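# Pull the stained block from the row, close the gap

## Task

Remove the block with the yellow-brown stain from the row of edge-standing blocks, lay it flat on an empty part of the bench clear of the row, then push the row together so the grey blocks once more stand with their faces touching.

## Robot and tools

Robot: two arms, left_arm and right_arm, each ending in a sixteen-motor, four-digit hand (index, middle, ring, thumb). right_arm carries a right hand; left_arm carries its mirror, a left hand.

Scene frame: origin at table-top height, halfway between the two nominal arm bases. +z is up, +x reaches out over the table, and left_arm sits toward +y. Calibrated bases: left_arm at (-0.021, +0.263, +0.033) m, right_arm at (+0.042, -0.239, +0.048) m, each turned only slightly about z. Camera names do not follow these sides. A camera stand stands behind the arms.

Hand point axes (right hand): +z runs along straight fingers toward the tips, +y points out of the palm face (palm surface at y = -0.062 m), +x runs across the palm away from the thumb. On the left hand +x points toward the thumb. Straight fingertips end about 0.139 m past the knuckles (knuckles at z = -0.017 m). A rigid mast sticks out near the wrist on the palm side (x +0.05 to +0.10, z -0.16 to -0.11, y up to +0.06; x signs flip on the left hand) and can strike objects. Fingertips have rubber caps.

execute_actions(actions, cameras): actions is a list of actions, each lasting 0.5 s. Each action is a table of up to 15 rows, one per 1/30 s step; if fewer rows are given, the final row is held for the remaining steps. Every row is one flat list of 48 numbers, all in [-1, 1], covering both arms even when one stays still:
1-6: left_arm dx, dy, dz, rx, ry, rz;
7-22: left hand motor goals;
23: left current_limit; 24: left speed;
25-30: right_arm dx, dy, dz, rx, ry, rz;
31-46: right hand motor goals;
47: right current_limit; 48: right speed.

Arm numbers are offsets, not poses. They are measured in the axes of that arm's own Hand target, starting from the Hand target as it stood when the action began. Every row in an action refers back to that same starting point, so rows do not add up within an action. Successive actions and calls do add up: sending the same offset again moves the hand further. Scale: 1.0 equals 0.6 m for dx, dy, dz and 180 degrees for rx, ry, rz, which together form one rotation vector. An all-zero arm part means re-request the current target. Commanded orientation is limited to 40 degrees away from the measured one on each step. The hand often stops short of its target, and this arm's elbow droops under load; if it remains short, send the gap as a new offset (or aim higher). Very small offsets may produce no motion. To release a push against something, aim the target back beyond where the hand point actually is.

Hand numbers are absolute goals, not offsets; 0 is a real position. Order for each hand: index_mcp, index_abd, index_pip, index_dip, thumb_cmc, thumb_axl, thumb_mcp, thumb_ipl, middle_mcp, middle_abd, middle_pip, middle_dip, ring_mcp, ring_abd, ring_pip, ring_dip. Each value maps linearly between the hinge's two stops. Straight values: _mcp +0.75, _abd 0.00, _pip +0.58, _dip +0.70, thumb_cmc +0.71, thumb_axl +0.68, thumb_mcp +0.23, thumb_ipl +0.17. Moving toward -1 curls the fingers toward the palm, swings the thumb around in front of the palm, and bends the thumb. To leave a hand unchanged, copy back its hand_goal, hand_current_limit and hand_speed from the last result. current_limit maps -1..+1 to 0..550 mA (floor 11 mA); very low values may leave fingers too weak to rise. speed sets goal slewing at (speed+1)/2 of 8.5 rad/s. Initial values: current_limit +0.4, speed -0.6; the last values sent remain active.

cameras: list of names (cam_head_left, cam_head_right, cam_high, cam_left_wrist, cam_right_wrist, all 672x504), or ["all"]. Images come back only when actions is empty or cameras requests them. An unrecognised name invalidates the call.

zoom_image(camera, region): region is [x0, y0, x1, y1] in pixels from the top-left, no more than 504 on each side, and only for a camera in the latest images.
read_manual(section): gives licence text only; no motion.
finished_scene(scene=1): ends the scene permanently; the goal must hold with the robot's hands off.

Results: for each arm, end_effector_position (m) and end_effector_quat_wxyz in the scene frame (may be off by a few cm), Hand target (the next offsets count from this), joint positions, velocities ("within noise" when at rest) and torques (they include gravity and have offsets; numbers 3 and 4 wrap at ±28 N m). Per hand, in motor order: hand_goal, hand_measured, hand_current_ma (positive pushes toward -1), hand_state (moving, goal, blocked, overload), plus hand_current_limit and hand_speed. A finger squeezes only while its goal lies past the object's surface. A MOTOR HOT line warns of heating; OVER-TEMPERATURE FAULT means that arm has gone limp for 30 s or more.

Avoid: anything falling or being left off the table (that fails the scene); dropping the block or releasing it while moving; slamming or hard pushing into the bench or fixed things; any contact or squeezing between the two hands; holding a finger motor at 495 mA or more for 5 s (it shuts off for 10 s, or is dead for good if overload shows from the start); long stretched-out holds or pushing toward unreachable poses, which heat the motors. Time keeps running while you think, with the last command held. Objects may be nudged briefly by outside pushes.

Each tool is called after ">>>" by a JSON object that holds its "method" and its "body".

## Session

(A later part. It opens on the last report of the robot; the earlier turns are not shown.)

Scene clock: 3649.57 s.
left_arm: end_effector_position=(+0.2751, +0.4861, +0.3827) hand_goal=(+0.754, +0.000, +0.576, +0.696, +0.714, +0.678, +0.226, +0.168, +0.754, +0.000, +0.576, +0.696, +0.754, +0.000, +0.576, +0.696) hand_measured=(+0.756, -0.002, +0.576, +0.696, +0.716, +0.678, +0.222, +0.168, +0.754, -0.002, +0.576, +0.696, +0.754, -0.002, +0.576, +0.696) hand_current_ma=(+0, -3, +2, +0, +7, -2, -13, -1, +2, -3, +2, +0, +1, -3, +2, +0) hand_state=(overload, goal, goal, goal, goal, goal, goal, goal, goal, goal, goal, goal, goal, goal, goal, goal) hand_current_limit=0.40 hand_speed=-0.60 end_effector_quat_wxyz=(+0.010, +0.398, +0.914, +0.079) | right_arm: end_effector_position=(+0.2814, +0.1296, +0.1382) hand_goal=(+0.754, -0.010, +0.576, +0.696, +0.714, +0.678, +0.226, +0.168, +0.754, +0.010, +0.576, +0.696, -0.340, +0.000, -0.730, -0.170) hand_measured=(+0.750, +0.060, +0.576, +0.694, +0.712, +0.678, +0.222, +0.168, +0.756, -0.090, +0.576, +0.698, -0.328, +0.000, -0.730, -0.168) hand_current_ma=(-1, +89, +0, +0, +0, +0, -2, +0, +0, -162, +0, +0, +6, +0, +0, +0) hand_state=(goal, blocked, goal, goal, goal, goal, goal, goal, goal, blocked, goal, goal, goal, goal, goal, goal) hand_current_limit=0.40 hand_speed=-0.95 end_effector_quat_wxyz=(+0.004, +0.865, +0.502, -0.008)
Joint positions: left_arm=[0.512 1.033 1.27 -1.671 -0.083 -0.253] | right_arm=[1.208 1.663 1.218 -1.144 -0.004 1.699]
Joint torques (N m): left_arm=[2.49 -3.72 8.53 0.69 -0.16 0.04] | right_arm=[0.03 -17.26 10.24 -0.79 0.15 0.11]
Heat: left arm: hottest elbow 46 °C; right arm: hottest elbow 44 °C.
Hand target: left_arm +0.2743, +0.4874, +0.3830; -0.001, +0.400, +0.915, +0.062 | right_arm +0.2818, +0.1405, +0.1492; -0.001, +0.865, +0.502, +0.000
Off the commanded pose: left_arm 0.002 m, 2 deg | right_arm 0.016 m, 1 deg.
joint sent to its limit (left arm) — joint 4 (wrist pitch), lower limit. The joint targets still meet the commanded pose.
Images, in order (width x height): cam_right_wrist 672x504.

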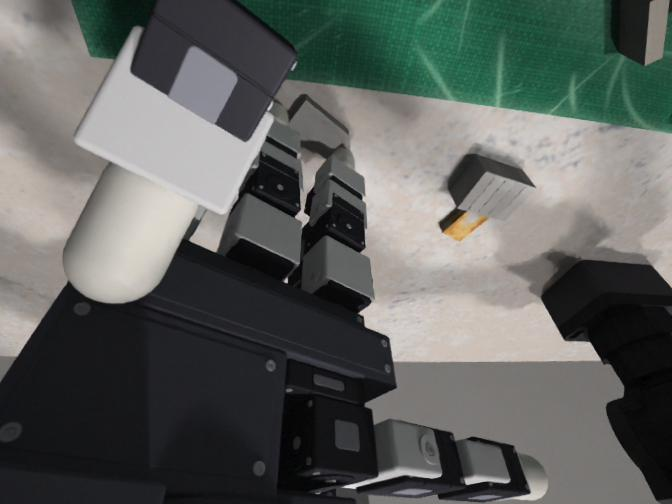

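>>> {"method": "execute_actions", "body": {"actions": [[[0,0,0,0,0,0,0.754,0,0.576,0.696,0.714,0.678,0.226,0.168,0.754,0,0.576,0.696,0.754,0,0.576,0.696,0.4,-0.6,0,0,-0.02,0,0,0,0.754,-0.01,0.576,0.696,0.714,0.678,0.226,0.168,0.754,0.01,0.576,0.696,-0.34,0,-0.73,-0.17,0.4,-0.95]],[[0,0,0,0,0,0,0.754,0,0.576,0.696,0.714,0.678,0.226,0.168,0.754,0,0.576,0.696,0.754,0,0.576,0.696,0.4,-0.6,0,0,-0.02,0,0,0,0.754,-0.01,0.576,0.696,0.714,0.678,0.226,0.168,0.754,0.01,0.576,0.696,-0.34,0,-0.73,-0.17,0.4,-0.95]]], "cameras": ["cam_right_wrist","cam_high"]}}

>>> {"method": "zoom_image", "body": {"camera": "cam_right_wrist", "region": [230, 60, 380, 173]}}

Scene clock: 3662.07 s.
left_arm: end_effector_position=(+0.2751, +0.4861, +0.3827) hand_goal=(+0.754, +0.000, +0.576, +0.696, +0.714, +0.678, +0.226, +0.168, +0.754, +0.000, +0.576, +0.696, +0.754, +0.000, +0.576, +0.696) hand_measured=(+0.756, -0.002, +0.576, +0.696, +0.716, +0.678, +0.222, +0.168, +0.754, -0.002, +0.576, +0.696, +0.754, -0.002, +0.576, +0.696) hand_current_ma=(+0, -3, +2, +0, +7, -2, -13, -1, +2, -3, +2, +0, +1, -3, +2, +0) hand_state=(overload, goal, goal, goal, goal, goal, goal, goal, goal, goal, goal, goal, goal, goal, goal, goal) hand_current_limit=0.40 hand_speed=-0.60 end_effector_quat_wxyz=(+0.010, +0.398, +0.914, +0.079) | right_arm: end_effector_position=(+0.2801, +0.1265, +0.1556) hand_goal=(+0.754, -0.010, +0.576, +0.696, +0.714, +0.678, +0.226, +0.168, +0.754, +0.010, +0.576, +0.696, -0.340, +0.000, -0.730, -0.170) hand_measured=(+0.750, +0.060, +0.576, +0.694, +0.712, +0.678, +0.222, +0.168, +0.756, -0.088, +0.576, +0.698, -0.328, +0.000, -0.730, -0.168) hand_current_ma=(-1, +89, +0, +0, +0, +0, -2, +0, +0, -157, +0, +0, +6, +0, +0, +0) hand_state=(goal, blocked, goal, goal, goal, goal, goal, goal, goal, blocked, goal, goal, goal, goal, goal, goal) hand_current_limit=0.40 hand_speed=-0.95 end_effector_quat_wxyz=(+0.009, +0.865, +0.502, -0.015)
Joint positions: left_arm=[0.512 1.033 1.27 -1.671 -0.083 -0.253] | right_arm=[1.208 1.648 1.247 -1.205 -0.004 1.699]
Joint torques (N m): left_arm=[2.49 -3.66 8.55 0.7 -0.15 0.04] | right_arm=[0.03 -18.2 11.1 -0.85 0.14 0.11]
Heat: left arm: hottest elbow 46 °C; right arm: hottest elbow 44 °C.
Hand target: left_arm +0.2743, +0.4874, +0.3830; -0.001, +0.400, +0.915, +0.062 | right_arm +0.2819, +0.1405, +0.1732; -0.002, +0.865, +0.502, +0.000
Off the commanded pose: left_arm 0.002 m, 2 deg | right_arm 0.023 m, 2 deg.
joint sent to its limit (left arm) — joint 4 (wrist pitch), lower limit. The joint targets still meet the commanded pose.
Images, in order (width x height): cam_high 672x504, cam_right_wrist 672x504.

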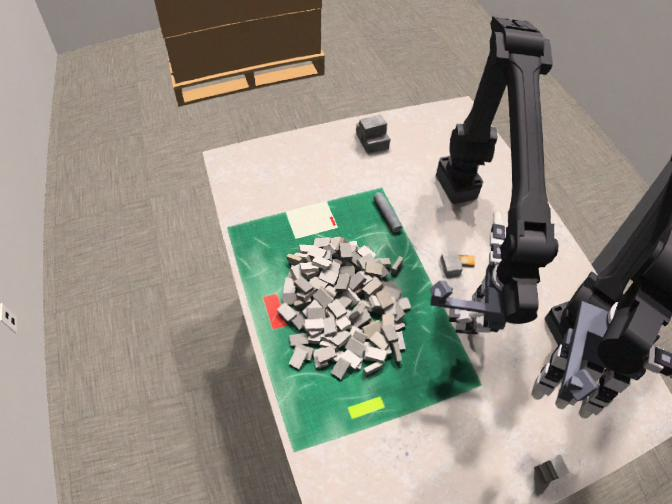

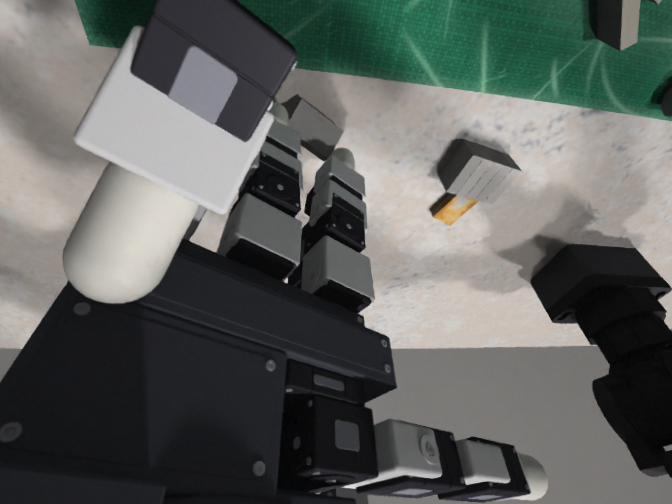

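Scaled by 3.360 from the camera's 672x504 image, which has a finer 960x720 frame.

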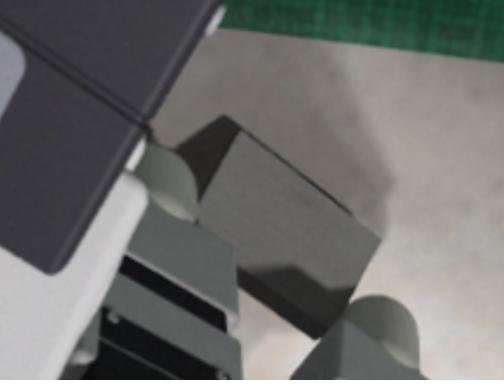

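>>> {"method": "execute_actions", "body": {"actions": [[[0,0,0,0,0,0,0.754,0,0.576,0.696,0.714,0.678,0.226,0.168,0.754,0,0.576,0.696,0.754,0,0.576,0.696,0.4,-0.6,0,0,-0.03,0,0,0,0.754,-0.03,0.576,0.696,0.714,0.678,0.226,0.168,0.754,0.03,0.576,0.696,-0.34,0,-0.73,-0.17,0.4,-0.95]],[[0,0,0,0,0,0,0.754,0,0.576,0.696,0.714,0.678,0.226,0.168,0.754,0,0.576,0.696,0.754,0,0.576,0.696,0.4,-0.6,0,0,-0.03,0,0,0,0.754,-0.03,0.576,0.696,0.714,0.678,0.226,0.168,0.754,0.03,0.576,0.696,-0.34,0,-0.73,-0.17,0.4,-0.95]],[[0,0,0,0,0,0,0.754,0,0.576,0.696,0.714,0.678,0.226,0.168,0.754,0,0.576,0.696,0.754,0,0.576,0.696,0.4,-0.6,-0.0825,0.0333,0,0,0,0.0409,0.754,-0.03,0.576,0.696,0.714,0.678,0.226,0.168,0.754,0.03,0.576,0.696,-0.34,0,-0.73,-0.17,0.4,-0.95]]], "cameras": ["cam_right_wrist","cam_high"]}}

>>> {"method": "zoom_image", "body": {"camera": "cam_right_wrist", "region": [230, 60, 380, 173]}}

Scene clock: 3713.60 s.
left_arm: end_effector_position=(+0.2751, +0.4861, +0.3827) hand_goal=(+0.754, +0.000, +0.576, +0.696, +0.714, +0.678, +0.226, +0.168, +0.754, +0.000, +0.576, +0.696, +0.754, +0.000, +0.576, +0.696) hand_measured=(+0.756, -0.002, +0.576, +0.696, +0.716, +0.678, +0.222, +0.168, +0.754, -0.002, +0.576, +0.696, +0.754, -0.002, +0.576, +0.696) hand_current_ma=(+0, -3, +2, +0, +7, -2, -13, -1, +2, -3, +2, +0, +1, -3, +2, +0) hand_state=(overload, goal, goal, goal, goal, goal, goal, goal, goal, goal, goal, goal, goal, goal, goal, goal) hand_current_limit=0.40 hand_speed=-0.60 end_effector_quat_wxyz=(+0.010, +0.398, +0.914, +0.079) | right_arm: end_effector_position=(+0.2725, +0.0857, +0.2073) hand_goal=(+0.754, -0.030, +0.576, +0.696, +0.714, +0.678, +0.226, +0.168, +0.754, +0.030, +0.576, +0.696, -0.340, +0.000, -0.730, -0.170) hand_measured=(+0.750, +0.058, +0.576, +0.694, +0.712, +0.678, +0.222, +0.168, +0.756, -0.084, +0.578, +0.698, -0.328, +0.000, -0.730, -0.168) hand_current_ma=(-1, +135, +0, +0, +0, +0, -2, +0, +0, -203, +0, +0, +6, +0, +0, +0) hand_state=(goal, blocked, goal, goal, goal, goal, goal, goal, goal, blocked, goal, goal, goal, goal, goal, goal) hand_current_limit=0.40 hand_speed=-0.95 end_effector_quat_wxyz=(-0.001, +0.892, +0.452, -0.002)
Joint positions: left_arm=[0.512 1.033 1.27 -1.671 -0.083 -0.253] | right_arm=[1.179 1.502 1.22 -1.29 -0.004 1.783]
Joint torques (N m): left_arm=[2.49 -3.72 8.57 0.65 -0.16 0.04] | right_arm=[-0.73 -14.68 9.18 -0.31 0.12 0.13]
Heat: left arm: hottest elbow 46 °C; right arm: hottest elbow 45 °C.
Hand target: left_arm +0.2743, +0.4874, +0.3830; -0.001, +0.400, +0.915, +0.062 | right_arm +0.2748, +0.0874, +0.2091; -0.001, +0.895, +0.446, +0.000
Off the commanded pose: left_arm 0.002 m, 2 deg | right_arm 0.003 m, 1 deg.
joint sent to its limit (left arm) — joint 4 (wrist pitch), lower limit. The joint targets still meet the commanded pose.
Images, in order (width x height): cam_high 672x504, cam_right_wrist 672x504.

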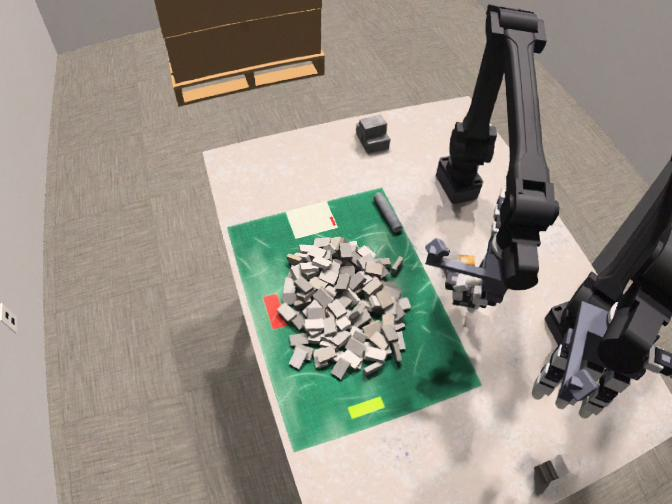

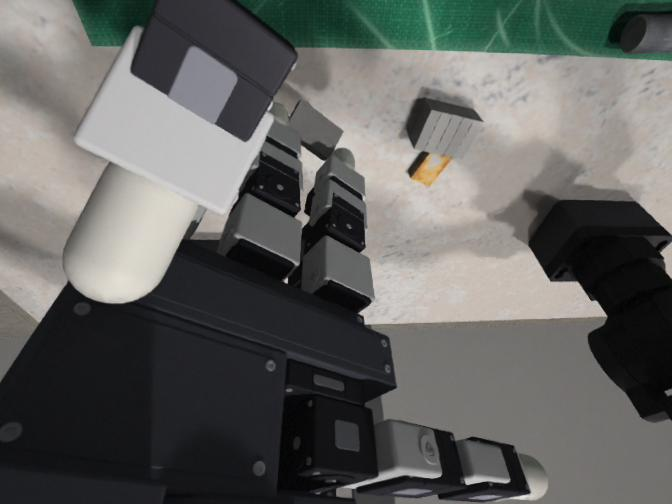

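Scaled by 3.360 from the camera's 672x504 image, which has a finer 960x720 frame.

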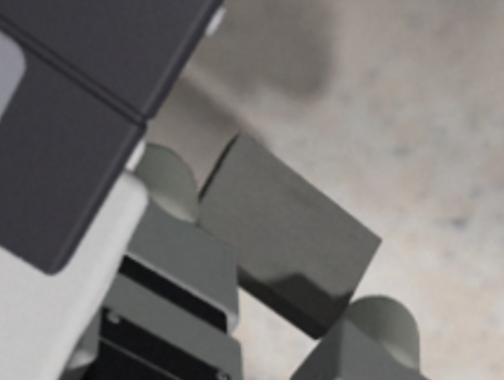

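>>> {"method": "execute_actions", "body": {"actions": [[[0,0,0,0,0,0,0.754,0,0.576,0.696,0.714,0.678,0.226,0.168,0.754,0,0.576,0.696,0.754,0,0.576,0.696,0.4,-0.6,-0.0775,0.0417,-0.005,0,0,0.0409,0.754,-0.03,0.576,0.696,0.714,0.678,0.226,0.168,0.754,0.03,0.576,0.696,-0.34,0,-0.73,-0.17,0.4,-0.95]],[[0,0,0,0,0,0,0.754,0,0.576,0.696,0.714,0.678,0.226,0.168,0.754,0,0.576,0.696,0.754,0,0.576,0.696,0.4,-0.6,-0.0717,0.049,0,0,0,0.0409,0.754,-0.03,0.576,0.696,0.714,0.678,0.226,0.168,0.754,0.03,0.576,0.696,-0.34,0,-0.73,-0.17,0.4,-0.95]],[[0,0,0,0,0,0,0.754,0,0.576,0.696,0.714,0.678,0.226,0.168,0.754,0,0.576,0.696,0.754,0,0.576,0.696,0.4,-0.6,-0.0647,0.0558,0,0,0,0.0409,0.754,-0.03,0.576,0.696,0.714,0.678,0.226,0.168,0.754,0.03,0.576,0.696,-0.34,0,-0.73,-0.17,0.4,-0.95]],[[0,0,0,0,0,0,0.754,0,0.576,0.696,0.714,0.678,0.226,0.168,0.754,0,0.576,0.696,0.754,0,0.576,0.696,0.4,-0.6,-0.0568,0.0615,0,0,0,0.0409,0.754,-0.03,0.576,0.696,0.714,0.678,0.226,0.168,0.754,0.03,0.576,0.696,-0.34,0,-0.73,-0.17,0.4,-0.95]],[[0,0,0,0,0,0,0.754,0,0.576,0.696,0.714,0.678,0.226,0.168,0.754,0,0.576,0.696,0.754,0,0.576,0.696,0.4,-0.6,-0.0488,0.0662,0,0,0,0.0409,0.754,-0.03,0.576,0.696,0.714,0.678,0.226,0.168,0.754,0.03,0.576,0.696,-0.34,0,-0.73,-0.17,0.4,-0.95]]], "cameras": ["cam_right_wrist","cam_high"]}}

>>> {"method": "zoom_image", "body": {"camera": "cam_right_wrist", "region": [230, 60, 380, 173]}}

>>> {"method": "zoom_image", "body": {"camera": "cam_high", "region": [400, 190, 500, 290]}}

Scene clock: 3734.83 s.
left_arm: end_effector_position=(+0.2751, +0.4861, +0.3827) hand_goal=(+0.754, +0.000, +0.576, +0.696, +0.714, +0.678, +0.226, +0.168, +0.754, +0.000, +0.576, +0.696, +0.754, +0.000, +0.576, +0.696) hand_measured=(+0.756, -0.002, +0.576, +0.696, +0.716, +0.678, +0.222, +0.168, +0.754, -0.002, +0.576, +0.696, +0.754, -0.002, +0.576, +0.696) hand_current_ma=(+0, -3, +2, +0, +7, -2, -13, -1, +2, -3, +2, +0, +1, -3, +2, +0) hand_state=(overload, goal, goal, goal, goal, goal, goal, goal, goal, goal, goal, goal, goal, goal, goal, goal) hand_current_limit=0.40 hand_speed=-0.60 end_effector_quat_wxyz=(+0.010, +0.398, +0.914, +0.079) | right_arm: end_effector_position=(+0.2266, -0.1653, +0.2092) hand_goal=(+0.754, -0.030, +0.576, +0.696, +0.714, +0.678, +0.226, +0.168, +0.754, +0.030, +0.576, +0.696, -0.340, +0.000, -0.730, -0.170) hand_measured=(+0.748, +0.056, +0.574, +0.694, +0.716, +0.678, +0.222, +0.168, +0.754, -0.084, +0.578, +0.698, -0.328, +0.000, -0.730, -0.168) hand_current_ma=(-2, +129, +0, +0, +0, +0, -2, +0, +0, -203, +0, +0, +6, +0, +0, +0) hand_state=(goal, blocked, goal, goal, goal, goal, goal, goal, goal, blocked, goal, goal, goal, goal, goal, goal) hand_current_limit=0.40 hand_speed=-0.95 end_effector_quat_wxyz=(-0.001, +0.990, +0.138, +0.001)
Joint positions: left_arm=[0.512 1.033 1.27 -1.671 -0.083 -0.253] | right_arm=[0.751 0.984 0.786 -1.37 -0.001 2.017]
Joint torques (N m): left_arm=[2.55 -3.78 8.55 0.69 -0.15 0.04] | right_arm=[-0.21 -5.42 9.07 -0.55 -0.04 0.02]
Heat: left arm: hottest elbow 46 °C; right arm: hottest elbow 46 °C.
Hand target: left_arm +0.2743, +0.4874, +0.3830; -0.001, +0.400, +0.915, +0.062 | right_arm +0.2264, -0.1637, +0.2114; -0.001, +0.990, +0.140, +0.000
Off the commanded pose: left_arm 0.002 m, 2 deg | right_arm 0.003 m, 0 deg.
joint sent to its limit (left arm) — joint 4 (wrist pitch), lower limit. The joint targets still meet the commanded pose.
Images, in order (width x height): cam_high 672x504, cam_right_wrist 672x504.

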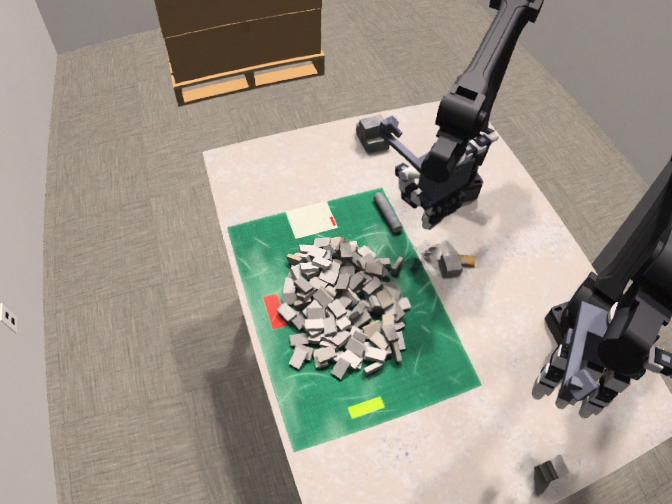

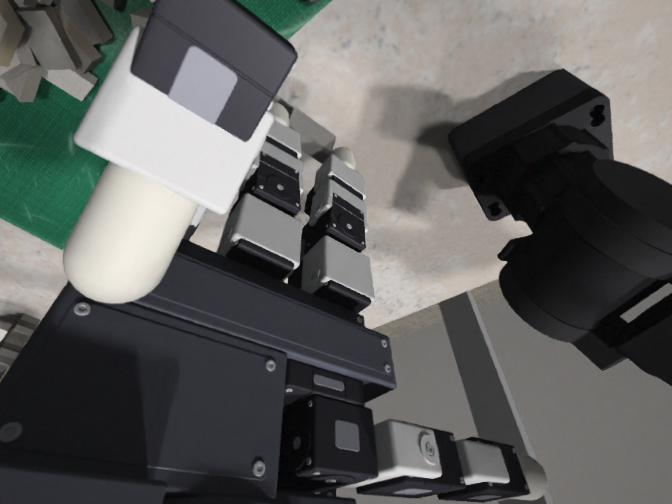

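Scaled by 3.360 from the camera's 672x504 image, which has a finer 960x720 frame.

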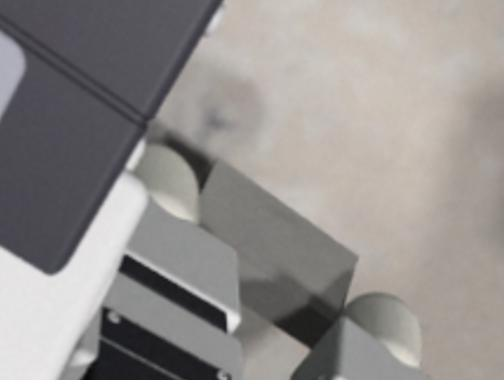

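Scaled by 5.040 from the camera's 672x504 image, which has a finer 960x720 frame.

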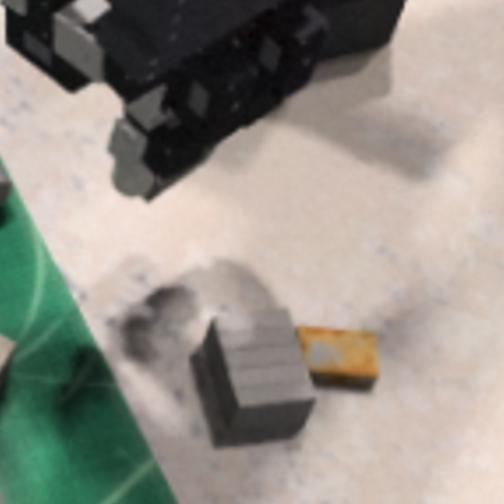

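>>> {"method": "execute_actions", "body": {"actions": [[[0,0,0,0,0,0,0.754,0,0.576,0.696,0.714,0.678,0.226,0.168,0.754,0,0.576,0.696,0.754,0,0.576,0.696,0.4,-0.6,0,0,0.0417,0,0,0,0.754,-0.03,0.576,0.696,0.714,0.678,0.226,0.168,0.754,0.03,0.576,0.696,-0.34,0,-0.73,-0.17,0.4,-0.95]],[[0,0,0,0,0,0,0.754,0,0.576,0.696,0.714,0.678,0.226,0.168,0.754,0,0.576,0.696,0.754,0,0.576,0.696,0.4,-0.6,0,0,0.0417,0,0,0,0.754,-0.03,0.576,0.696,0.714,0.678,0.226,0.168,0.754,0.03,0.576,0.696,-0.34,0,-0.73,-0.17,0.4,-0.95]],[[0,0,0,0,0,0,0.754,0,0.576,0.696,0.714,0.678,0.226,0.168,0.754,0,0.576,0.696,0.754,0,0.576,0.696,0.4,-0.6,0,0,0.033,0,0,0,0.754,-0.03,0.576,0.696,0.714,0.678,0.226,0.168,0.754,0.03,0.576,0.696,-0.34,0,-0.73,-0.17,0.4,-0.95]]], "cameras": ["cam_right_wrist"]}}

>>> {"method": "zoom_image", "body": {"camera": "cam_right_wrist", "region": [230, 60, 380, 173]}}

Scene clock: 3758.33 s.
left_arm: end_effector_position=(+0.2751, +0.4861, +0.3827) hand_goal=(+0.754, +0.000, +0.576, +0.696, +0.714, +0.678, +0.226, +0.168, +0.754, +0.000, +0.576, +0.696, +0.754, +0.000, +0.576, +0.696) hand_measured=(+0.756, -0.002, +0.576, +0.696, +0.716, +0.678, +0.222, +0.168, +0.754, -0.002, +0.576, +0.696, +0.754, -0.002, +0.576, +0.696) hand_current_ma=(+0, -3, +2, +0, +7, -2, -13, -1, +2, -3, +2, +0, +1, -3, +2, +0) hand_state=(overload, goal, goal, goal, goal, goal, goal, goal, goal, goal, goal, goal, goal, goal, goal, goal) hand_current_limit=0.40 hand_speed=-0.60 end_effector_quat_wxyz=(+0.010, +0.398, +0.914, +0.079) | right_arm: end_effector_position=(+0.2261, -0.1657, +0.1457) hand_goal=(+0.754, -0.030, +0.576, +0.696, +0.714, +0.678, +0.226, +0.168, +0.754, +0.030, +0.576, +0.696, -0.340, +0.000, -0.730, -0.170) hand_measured=(+0.750, +0.056, +0.574, +0.694, +0.716, +0.678, +0.222, +0.168, +0.752, -0.082, +0.576, +0.698, -0.328, +0.000, -0.730, -0.168) hand_current_ma=(-1, +129, +0, +0, +0, +0, -2, +0, +0, -201, +0, +0, +6, +0, +0, +0) hand_state=(goal, blocked, goal, goal, goal, goal, goal, goal, goal, blocked, goal, goal, goal, goal, goal, goal) hand_current_limit=0.40 hand_speed=-0.95 end_effector_quat_wxyz=(-0.002, +0.990, +0.138, +0.002)
Joint positions: left_arm=[0.512 1.033 1.27 -1.671 -0.083 -0.253] | right_arm=[0.751 1.042 0.648 -1.172 -0.001 2.017]
Joint torques (N m): left_arm=[2.61 -3.6 8.55 0.69 -0.15 0.04] | right_arm=[-0.09 -4.78 7.64 0.17 -0.01 0.03]
Heat: left arm: hottest elbow 46 °C; right arm: hottest elbow 44 °C.
Hand target: left_arm +0.2743, +0.4874, +0.3830; -0.001, +0.400, +0.915, +0.062 | right_arm +0.2263, -0.1636, +0.1416; -0.001, +0.990, +0.140, +0.000
Off the commanded pose: left_arm 0.002 m, 2 deg | right_arm 0.005 m, 0 deg.
joint sent to its limit (left arm) — joint 4 (wrist pitch), lower limit. The joint targets still meet the commanded pose.
Images, in order (width x height): cam_right_wrist 672x504.

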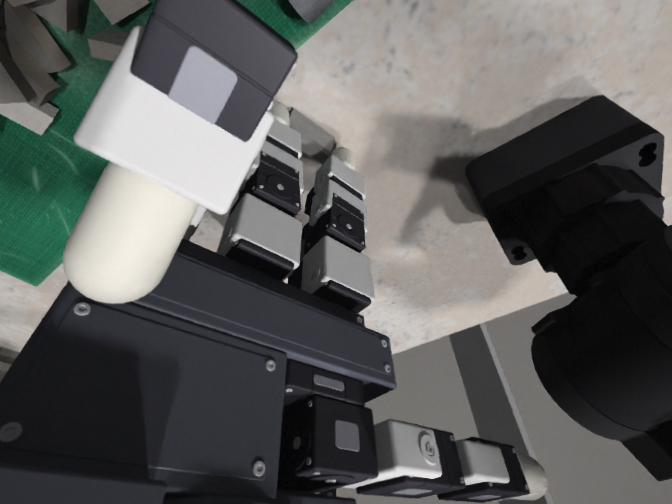

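Scaled by 3.360 from the camera's 672x504 image, which has a finer 960x720 frame.

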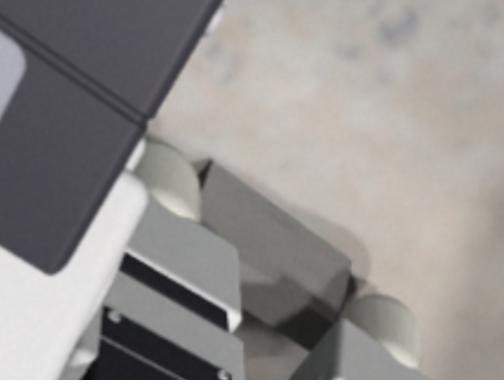

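>>> {"method": "execute_actions", "body": {"actions": [[[0,0,0,0,0,0,0.754,0,0.576,0.696,0.714,0.678,0.226,0.168,0.754,0,0.576,0.696,0.754,0,0.576,0.696,0.4,-0.6,0,0,0.01,0,0,0,0.754,-0.03,0.576,0.696,0.714,0.678,0.226,0.168,0.754,0.03,0.576,0.696,-0.34,0,-0.73,-0.17,0.4,-0.95]]], "cameras": ["cam_right_wrist"]}}

>>> {"method": "zoom_image", "body": {"camera": "cam_right_wrist", "region": [230, 60, 380, 173]}}

Scene clock: 3768.17 s.
left_arm: end_effector_position=(+0.2751, +0.4861, +0.3827) hand_goal=(+0.754, +0.000, +0.576, +0.696, +0.714, +0.678, +0.226, +0.168, +0.754, +0.000, +0.576, +0.696, +0.754, +0.000, +0.576, +0.696) hand_measured=(+0.756, -0.002, +0.576, +0.696, +0.716, +0.678, +0.222, +0.168, +0.754, -0.002, +0.576, +0.696, +0.754, -0.002, +0.576, +0.696) hand_current_ma=(+0, -3, +2, +0, +7, -2, -13, -1, +2, -3, +2, +0, +1, -3, +2, +0) hand_state=(overload, goal, goal, goal, goal, goal, goal, goal, goal, goal, goal, goal, goal, goal, goal, goal) hand_current_limit=0.40 hand_speed=-0.60 end_effector_quat_wxyz=(+0.010, +0.398, +0.914, +0.079) | right_arm: end_effector_position=(+0.2258, -0.1658, +0.1440) hand_goal=(+0.754, -0.030, +0.576, +0.696, +0.714, +0.678, +0.226, +0.168, +0.754, +0.030, +0.576, +0.696, -0.340, +0.000, -0.730, -0.170) hand_measured=(+0.746, +0.056, +0.572, +0.694, +0.716, +0.678, +0.222, +0.168, +0.752, -0.082, +0.576, +0.698, -0.328, +0.000, -0.730, -0.168) hand_current_ma=(-3, +129, -1, +0, +0, +0, -2, +0, +0, -201, +0, +0, +6, +0, +0, +0) hand_state=(goal, blocked, goal, goal, goal, goal, goal, goal, goal, blocked, goal, goal, goal, goal, goal, goal) hand_current_limit=0.40 hand_speed=-0.95 end_effector_quat_wxyz=(-0.002, +0.990, +0.138, +0.002)
Joint positions: left_arm=[0.512 1.033 1.27 -1.671 -0.083 -0.253] | right_arm=[0.751 1.042 0.644 -1.166 -0.001 2.017]
Joint torques (N m): left_arm=[2.55 -3.72 8.55 0.68 -0.15 0.03] | right_arm=[-0.15 -4.13 7.09 0.65 0 0.03]
Heat: left arm: hottest elbow 46 °C; right arm: hottest elbow 45 °C.
Hand target: left_arm +0.2743, +0.4874, +0.3830; -0.001, +0.400, +0.915, +0.062 | right_arm +0.2265, -0.1634, +0.1356; -0.001, +0.990, +0.140, +0.000
Off the commanded pose: left_arm 0.002 m, 2 deg | right_arm 0.009 m, 0 deg.
joint sent to its limit (left arm) — joint 4 (wrist pitch), lower limit. The joint targets still meet the commanded pose.
Images, in order (width x height): cam_right_wrist 672x504.

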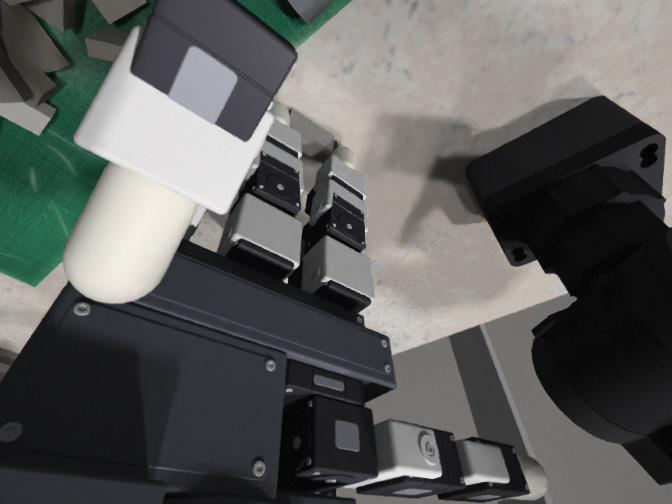

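Scaled by 3.360 from the camera's 672x504 image, which has a finer 960x720 frame.

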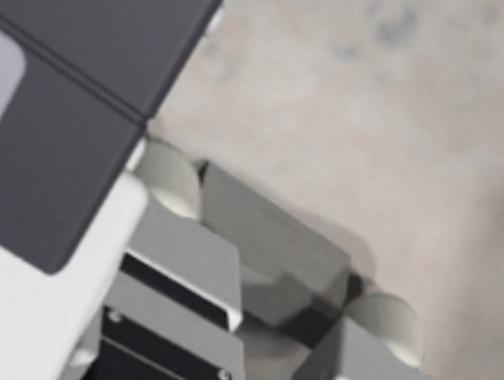

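>>> {"method": "execute_actions", "body": {"actions": [], "cameras": ["cam_high","cam_head_left","cam_head_right","cam_left_wrist"]}}

>>> {"method": "zoom_image", "body": {"camera": "cam_high", "region": [390, 190, 480, 280]}}

>>> {"method": "zoom_image", "body": {"camera": "cam_head_left", "region": [360, 370, 480, 460]}}

>>> {"method": "zoom_image", "body": {"camera": "cam_head_right", "region": [370, 370, 490, 460]}}

Scene clock: 3778.73 s.
left_arm: end_effector_position=(+0.2751, +0.4861, +0.3827) hand_goal=(+0.754, +0.000, +0.576, +0.696, +0.714, +0.678, +0.226, +0.168, +0.754, +0.000, +0.576, +0.696, +0.754, +0.000, +0.576, +0.696) hand_measured=(+0.756, -0.002, +0.576, +0.696, +0.716, +0.678, +0.222, +0.168, +0.754, -0.002, +0.576, +0.696, +0.754, -0.002, +0.576, +0.696) hand_current_ma=(+0, -3, +2, +0, +7, -2, -13, -1, +2, -3, +2, +0, +1, -3, +2, +0) hand_state=(overload, goal, goal, goal, goal, goal, goal, goal, goal, goal, goal, goal, goal, goal, goal, goal) hand_current_limit=0.40 hand_speed=-0.60 end_effector_quat_wxyz=(+0.010, +0.398, +0.914, +0.079) | right_arm: end_effector_position=(+0.2258, -0.1658, +0.1440) hand_goal=(+0.754, -0.030, +0.576, +0.696, +0.714, +0.678, +0.226, +0.168, +0.754, +0.030, +0.576, +0.696, -0.340, +0.000, -0.730, -0.170) hand_measured=(+0.746, +0.056, +0.572, +0.694, +0.716, +0.678, +0.222, +0.168, +0.752, -0.082, +0.576, +0.698, -0.328, +0.000, -0.730, -0.168) hand_current_ma=(-3, +129, -1, +0, +0, +0, -2, +0, +0, -201, +0, +0, +6, +0, +0, +0) hand_state=(goal, blocked, goal, goal, goal, goal, goal, goal, goal, blocked, goal, goal, goal, goal, goal, goal) hand_current_limit=0.40 hand_speed=-0.95 end_effector_quat_wxyz=(-0.002, +0.990, +0.138, +0.002)
Joint positions: left_arm=[0.512 1.033 1.27 -1.671 -0.083 -0.253] | right_arm=[0.751 1.042 0.644 -1.166 -0.001 2.017]
Joint velocities: within noise
Joint torques (N m): left_arm=[2.49 -3.66 8.54 0.69 -0.15 0.04] | right_arm=[-0.15 -4.07 7.09 0.66 0 0.03]
Heat: left arm: hottest elbow 46 °C; right arm: hottest elbow 44 °C.
Hand target: left_arm +0.2743, +0.4874, +0.3830; -0.001, +0.400, +0.915, +0.062 | right_arm +0.2265, -0.1634, +0.1356; -0.001, +0.990, +0.140, +0.000
Off the commanded pose: left_arm 0.002 m, 2 deg | right_arm 0.009 m, 0 deg.
Images, in order (width x height): cam_head_left 672x504, cam_head_right 672x504, cam_high 672x504, cam_left_wrist 672x504.

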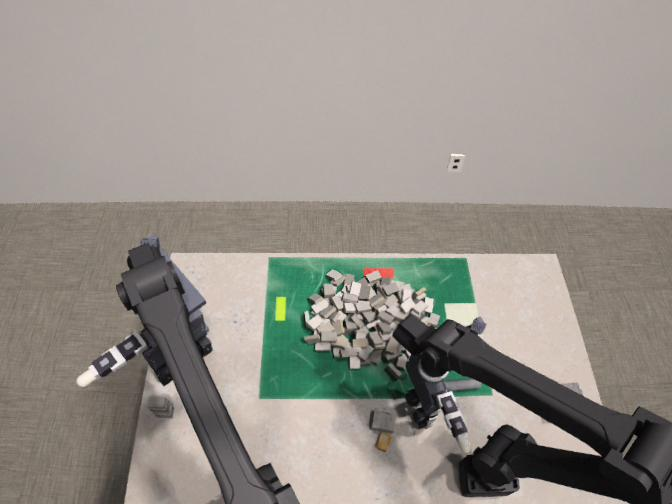

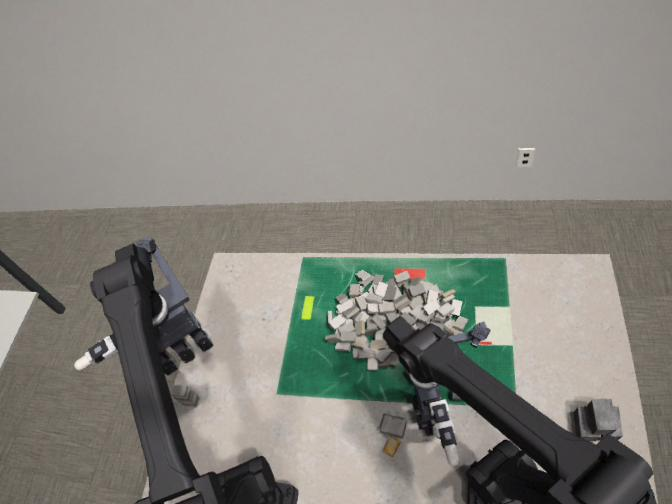

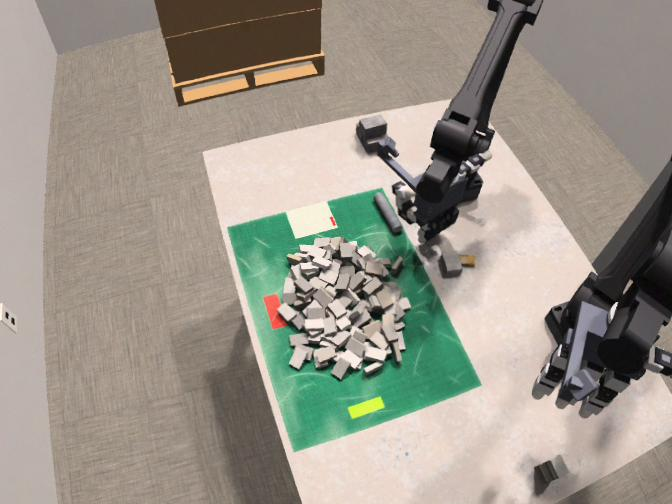

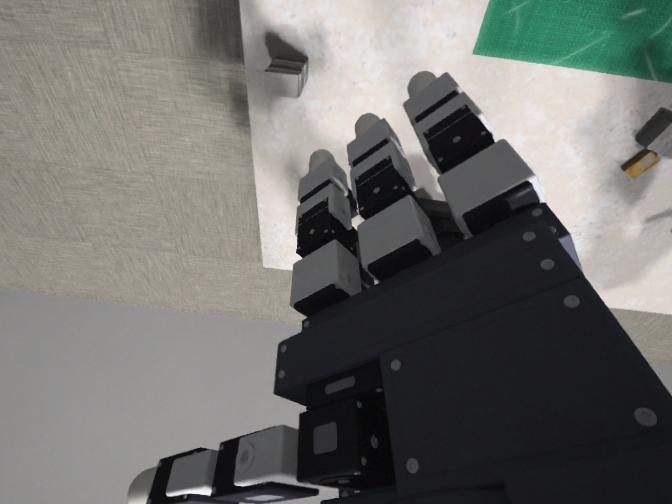

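Scaled by 5.600 from the camera's 672x504 image, which has a finer 960x720 frame.

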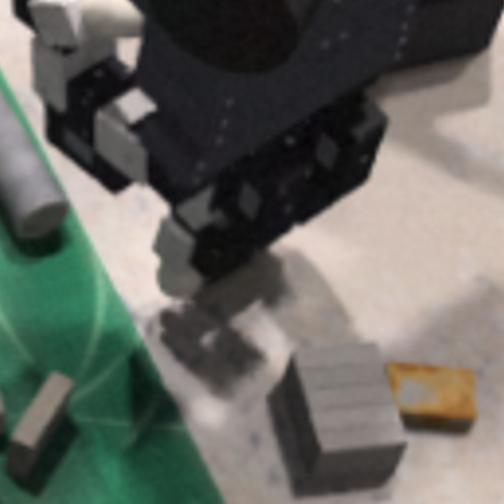

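Scaled by 4.200 from the camera's 672x504 image, which has a finer 960x720 frame.

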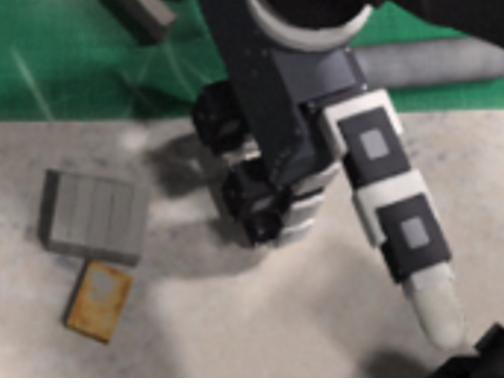

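Scaled by 4.200 from the camera's 672x504 image, which has a finer 960x720 frame.

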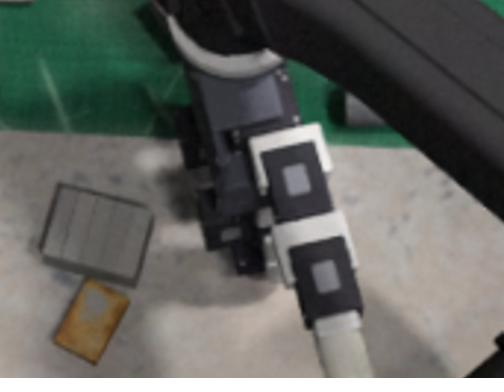

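>>> {"method": "execute_actions", "body": {"actions": [[[0,0,0,0,0,0,0.754,0,0.576,0.696,0.714,0.678,0.226,0.168,0.754,0,0.576,0.696,0.754,0,0.576,0.696,0.4,-0.6,0,0,-0.03,0,0,0,0.754,-0.03,0.576,0.696,0.714,0.678,0.226,0.168,0.754,0.03,0.576,0.696,-0.34,0,-0.73,-0.17,0.4,-0.95]],[[0,0,0,0,0,0,0.754,0,0.576,0.696,0.714,0.678,0.226,0.168,0.754,0,0.576,0.696,0.754,0,0.576,0.696,0.4,-0.6,0,0,-0.03,0,0,0,0.754,0.01,0.576,0.696,0.714,0.678,0.226,0.168,0.754,-0.03,0.576,0.696,-0.34,0,-0.73,-0.17,0.4,-0.97]]], "cameras": ["cam_right_wrist"]}}

>>> {"method": "zoom_image", "body": {"camera": "cam_right_wrist", "region": [230, 60, 380, 173]}}

Scene clock: 3816.10 s.
left_arm: end_effector_position=(+0.2751, +0.4861, +0.3827) hand_goal=(+0.754, +0.000, +0.576, +0.696, +0.714, +0.678, +0.226, +0.168, +0.754, +0.000, +0.576, +0.696, +0.754, +0.000, +0.576, +0.696) hand_measured=(+0.756, -0.002, +0.576, +0.696, +0.716, +0.678, +0.222, +0.168, +0.754, -0.002, +0.576, +0.696, +0.754, -0.002, +0.576, +0.696) hand_current_ma=(+0, -3, +2, +0, +7, -2, -13, -1, +2, -3, +2, +0, +1, -3, +2, +0) hand_state=(overload, goal, goal, goal, goal, goal, goal, goal, goal, goal, goal, goal, goal, goal, goal, goal) hand_current_limit=0.40 hand_speed=-0.60 end_effector_quat_wxyz=(+0.010, +0.398, +0.914, +0.079) | right_arm: end_effector_position=(+0.2161, -0.1742, +0.1558) hand_goal=(+0.754, +0.010, +0.576, +0.696, +0.714, +0.678, +0.226, +0.168, +0.754, -0.030, +0.576, +0.696, -0.340, +0.000, -0.730, -0.170) hand_measured=(+0.754, +0.064, +0.576, +0.694, +0.716, +0.678, +0.222, +0.168, +0.752, -0.084, +0.576, +0.698, -0.328, +0.000, -0.730, -0.168) hand_current_ma=(+0, +56, +0, +0, +0, +0, -2, +0, +0, -56, +0, +0, +6, +0, +0, +0) hand_state=(goal, blocked, goal, goal, goal, goal, goal, goal, goal, blocked, goal, goal, goal, goal, goal, goal) hand_current_limit=0.40 hand_speed=-0.97 end_effector_quat_wxyz=(+0.010, +0.990, +0.138, -0.018)
Joint positions: left_arm=[0.512 1.033 1.27 -1.671 -0.083 -0.253] | right_arm=[0.751 1.026 0.659 -1.244 -0.002 2.017]
Joint torques (N m): left_arm=[2.67 -3.72 8.59 0.69 -0.15 0.03] | right_arm=[-0.26 -6.53 11.4 -0.65 0.03 0.03]
Heat: left arm: hottest elbow 46 °C; right arm: hottest elbow 44 °C.
Hand target: left_arm +0.2743, +0.4874, +0.3830; -0.001, +0.400, +0.915, +0.062 | right_arm +0.2264, -0.1636, +0.1716; -0.001, +0.990, +0.140, +0.000
Off the commanded pose: left_arm 0.002 m, 2 deg | right_arm 0.022 m, 2 deg.
joint sent to its limit (left arm) — joint 4 (wrist pitch), lower limit. The joint targets still meet the commanded pose.
Images, in order (width x height): cam_right_wrist 672x504.

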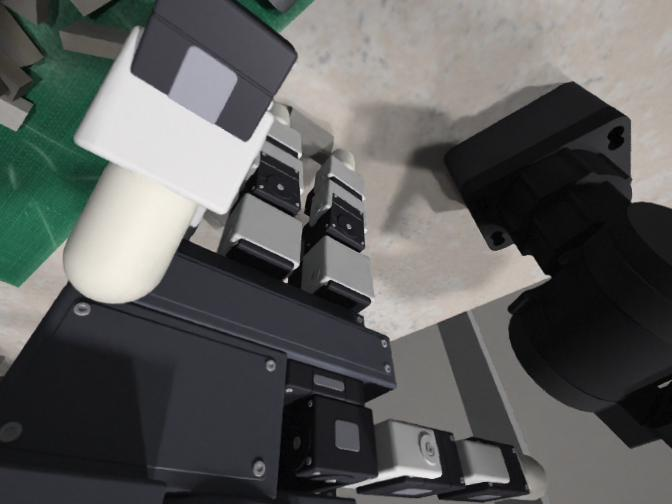

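Scaled by 3.360 from the camera's 672x504 image, which has a finer 960x720 frame.

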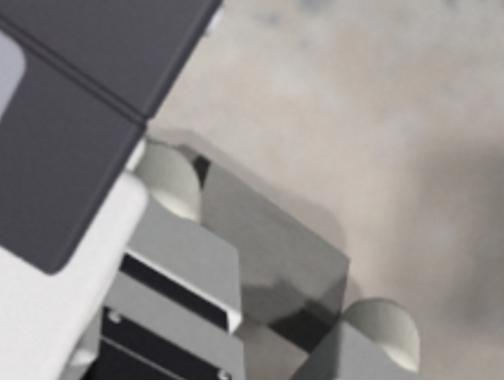

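>>> {"method": "execute_actions", "body": {"actions": [[[0,0,0,0,0,0,0.754,0,0.576,0.696,0.714,0.678,0.226,0.168,0.754,0,0.576,0.696,0.754,0,0.576,0.696,0.4,-0.6,0,0,-0.02,0,0,0,0.754,0.045,0.576,0.696,0.714,0.678,0.226,0.168,0.754,-0.065,0.576,0.696,-0.34,0,-0.73,-0.17,0.4,-0.98]]], "cameras": ["cam_right_wrist"]}}

>>> {"method": "zoom_image", "body": {"camera": "cam_right_wrist", "region": [230, 60, 380, 173]}}

Scene clock: 3825.53 s.
left_arm: end_effector_position=(+0.2751, +0.4861, +0.3827) hand_goal=(+0.754, +0.000, +0.576, +0.696, +0.714, +0.678, +0.226, +0.168, +0.754, +0.000, +0.576, +0.696, +0.754, +0.000, +0.576, +0.696) hand_measured=(+0.756, -0.002, +0.576, +0.696, +0.716, +0.678, +0.222, +0.168, +0.754, -0.002, +0.576, +0.696, +0.754, -0.002, +0.576, +0.696) hand_current_ma=(+0, -3, +2, +0, +7, -2, -13, -1, +2, -3, +2, +0, +1, -3, +2, +0) hand_state=(overload, goal, goal, goal, goal, goal, goal, goal, goal, goal, goal, goal, goal, goal, goal, goal) hand_current_limit=0.40 hand_speed=-0.60 end_effector_quat_wxyz=(+0.010, +0.398, +0.914, +0.079) | right_arm: end_effector_position=(+0.2178, -0.1727, +0.1686) hand_goal=(+0.754, +0.046, +0.576, +0.696, +0.714, +0.678, +0.226, +0.168, +0.754, -0.064, +0.576, +0.696, -0.340, +0.000, -0.730, -0.170) hand_measured=(+0.754, +0.068, +0.576, +0.694, +0.716, +0.678, +0.222, +0.168, +0.752, -0.088, +0.576, +0.698, -0.328, +0.000, -0.730, -0.168) hand_current_ma=(+0, +12, +0, +0, +0, +0, -2, +0, +0, -15, +0, +0, +6, +0, +0, +0) hand_state=(goal, blocked, goal, goal, goal, goal, goal, goal, goal, blocked, goal, goal, goal, goal, goal, goal) hand_current_limit=0.40 hand_speed=-0.98 end_effector_quat_wxyz=(+0.009, +0.990, +0.138, -0.015)
Joint positions: left_arm=[0.512 1.033 1.27 -1.671 -0.083 -0.253] | right_arm=[0.751 1.014 0.688 -1.281 -0.002 2.017]
Joint torques (N m): left_arm=[2.61 -3.72 8.57 0.68 -0.15 0.04] | right_arm=[-0.15 -6.36 11.33 -0.83 0.02 0.02]
Heat: left arm: hottest elbow 46 °C; right arm: hottest elbow 45 °C.
Hand target: left_arm +0.2743, +0.4874, +0.3830; -0.001, +0.400, +0.915, +0.062 | right_arm +0.2264, -0.1636, +0.1836; -0.001, +0.990, +0.140, +0.000
Off the commanded pose: left_arm 0.002 m, 2 deg | right_arm 0.020 m, 2 deg.
joint sent to its limit (left arm) — joint 4 (wrist pitch), lower limit. The joint targets still meet the commanded pose.
Images, in order (width x height): cam_right_wrist 672x504.

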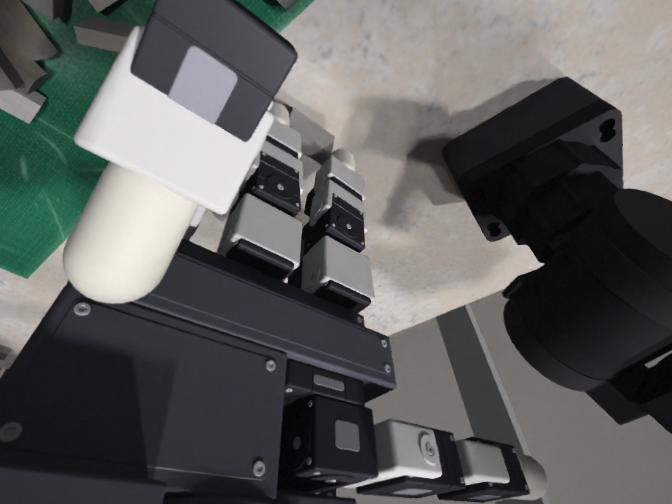

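Scaled by 3.360 from the camera's 672x504 image, which has a finer 960x720 frame.

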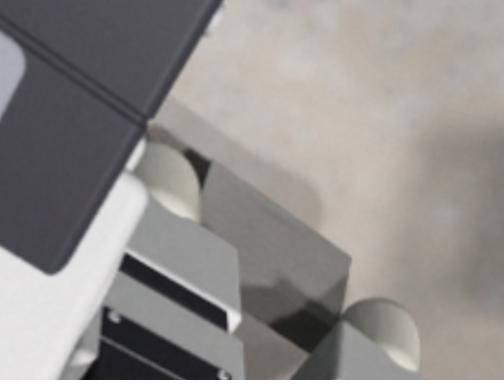

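>>> {"method": "execute_actions", "body": {"actions": [[[0,0,0,0,0,0,0.754,0,0.576,0.696,0.714,0.678,0.226,0.168,0.754,0,0.576,0.696,0.754,0,0.576,0.696,0.4,-0.6,0,0,-0.05,0,0,0,0.754,0.0,0.576,0.696,0.714,0.678,-0.05,-0.05,0.754,-0.02,0.576,0.696,-0.34,0,-0.73,-0.17,0.4,-0.95]],[[0,0,0,0,0,0,0.754,0,0.576,0.696,0.714,0.678,0.226,0.168,0.754,0,0.576,0.696,0.754,0,0.576,0.696,0.4,-0.6,0,0.02,0.02,0.04,0,0,0.754,0.0,0.576,0.696,0.714,0.678,-0.276,-0.318,0.754,-0.02,0.576,0.696,-0.34,0,-0.73,-0.17,0.4,-0.95]],[[0,0,0,0,0,0,0.754,0,0.576,0.696,0.714,0.678,0.226,0.168,0.754,0,0.576,0.696,0.754,0,0.576,0.696,0.4,-0.6,0,0.045,0.0467,0.0933,0,0,0.754,0.0,0.576,0.696,0.714,0.678,-0.276,-0.318,0.754,-0.02,0.576,0.696,-0.34,0,-0.73,-0.17,0.4,-0.95]]], "cameras": ["cam_right_wrist","cam_high","cam_head_right"]}}

>>> {"method": "zoom_image", "body": {"camera": "cam_right_wrist", "region": [230, 60, 380, 173]}}

Scene clock: 3872.10 s.
left_arm: end_effector_position=(+0.2751, +0.4861, +0.3827) hand_goal=(+0.754, +0.000, +0.576, +0.696, +0.714, +0.678, +0.226, +0.168, +0.754, +0.000, +0.576, +0.696, +0.754, +0.000, +0.576, +0.696) hand_measured=(+0.756, -0.002, +0.576, +0.696, +0.716, +0.678, +0.222, +0.168, +0.754, -0.002, +0.576, +0.696, +0.754, -0.002, +0.576, +0.696) hand_current_ma=(+0, -3, +2, +0, +7, -2, -13, -1, +2, -3, +2, +0, +1, -3, +2, +0) hand_state=(overload, goal, goal, goal, goal, goal, goal, goal, goal, goal, goal, goal, goal, goal, goal, goal) hand_current_limit=0.40 hand_speed=-0.60 end_effector_quat_wxyz=(+0.010, +0.398, +0.914, +0.079) | right_arm: end_effector_position=(+0.2361, -0.1994, +0.1692) hand_goal=(+0.754, +0.000, +0.576, +0.696, +0.714, +0.678, -0.276, -0.318, +0.754, -0.020, +0.576, +0.696, -0.340, +0.000, -0.730, -0.170) hand_measured=(+0.750, +0.002, +0.576, +0.694, +0.712, +0.678, -0.276, -0.316, +0.750, -0.022, +0.576, +0.698, -0.330, +0.000, -0.730, -0.168) hand_current_ma=(-1, +0, +0, +0, +0, +0, +0, +0, -1, +0, +0, +0, +5, +0, +0, +0) hand_state=(goal, goal, goal, goal, goal, goal, goal, goal, goal, goal, goal, goal, goal, goal, goal, goal) hand_current_limit=0.40 hand_speed=-0.95 end_effector_quat_wxyz=(-0.206, +0.970, +0.130, -0.022)
Joint positions: left_arm=[0.512 1.033 1.27 -1.671 -0.083 -0.253] | right_arm=[0.268 0.918 0.695 -1.347 -0.418 1.545]
Joint torques (N m): left_arm=[2.67 -3.66 8.58 0.68 -0.15 0.04] | right_arm=[0.15 -3.55 9.17 -0.68 -0.42 -0.07]
Heat: left arm: hottest elbow 46 °C; right arm: hottest elbow 48 °C.
Hand target: left_arm +0.2743, +0.4874, +0.3830; -0.001, +0.400, +0.915, +0.062 | right_arm +0.2363, -0.1975, +0.1703; -0.207, +0.968, +0.137, -0.029
Off the commanded pose: left_arm 0.002 m, 2 deg | right_arm 0.002 m, 1 deg.
joint sent to its limit (left arm) — joint 4 (wrist pitch), lower limit. The joint targets still meet the commanded pose.
Images, in order (width x height): cam_head_right 672x504, cam_high 672x504, cam_right_wrist 672x504.

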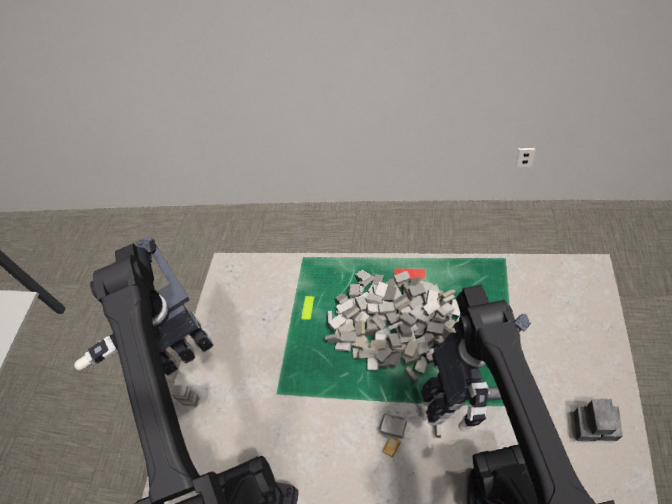

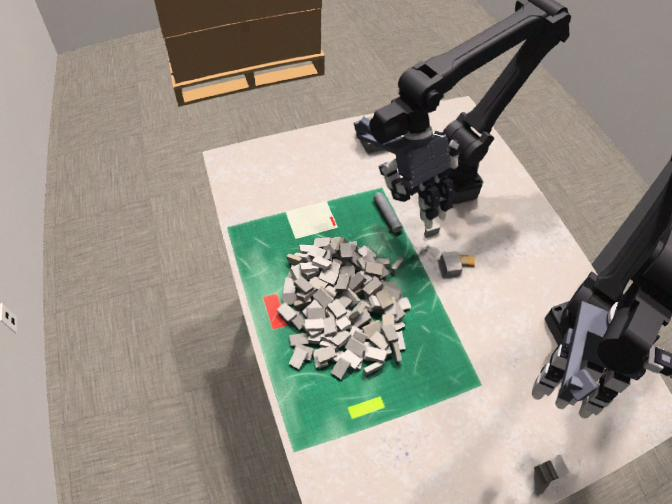

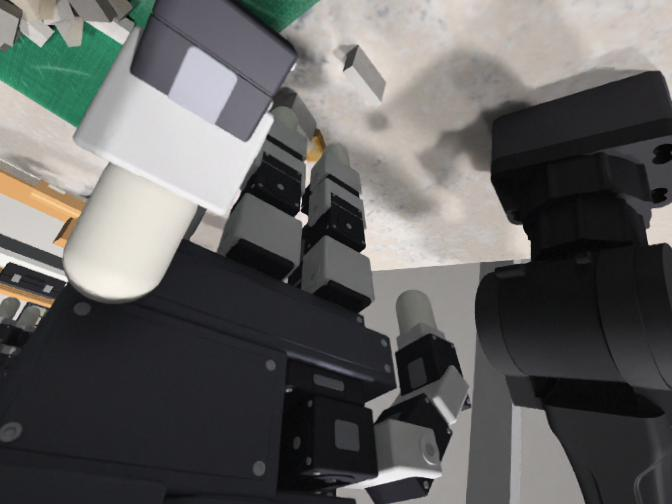

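Scaled by 3.360 from the camera's 672x504 image, which has a finer 960x720 frame.

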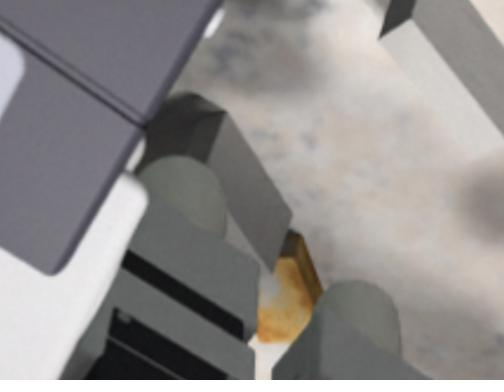

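>>> {"method": "zoom_image", "body": {"camera": "cam_right_wrist", "region": [320, 30, 420, 120]}}

>>> {"method": "zoom_image", "body": {"camera": "cam_head_right", "region": [370, 390, 490, 470]}}

>>> {"method": "zoom_image", "body": {"camera": "cam_high", "region": [390, 190, 490, 280]}}

Scaled by 5.040 from the camera's 672x504 image, which has a finer 960x720 frame.

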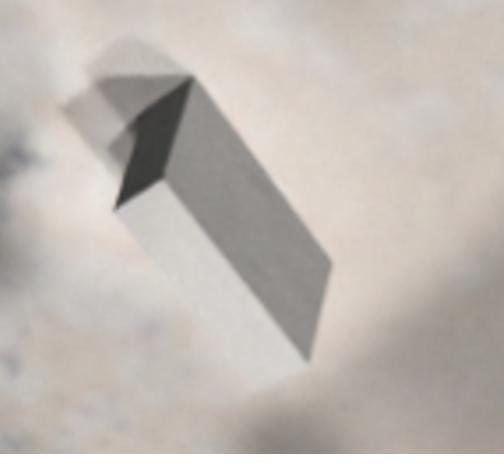

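Scaled by 4.200 from the camera's 672x504 image, which has a finer 960x720 frame.

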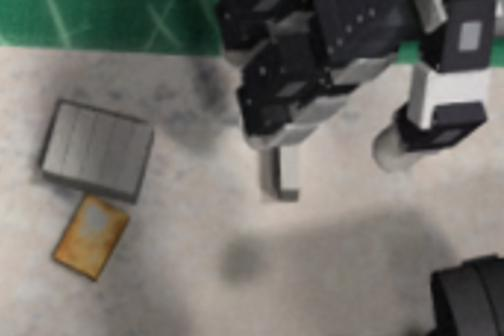

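Scaled by 5.040 from the camera's 672x504 image, which has a finer 960x720 frame.

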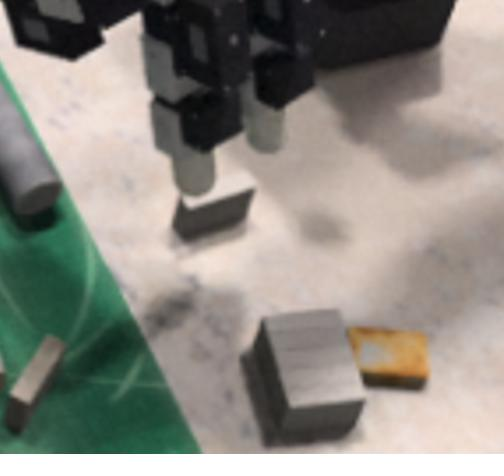

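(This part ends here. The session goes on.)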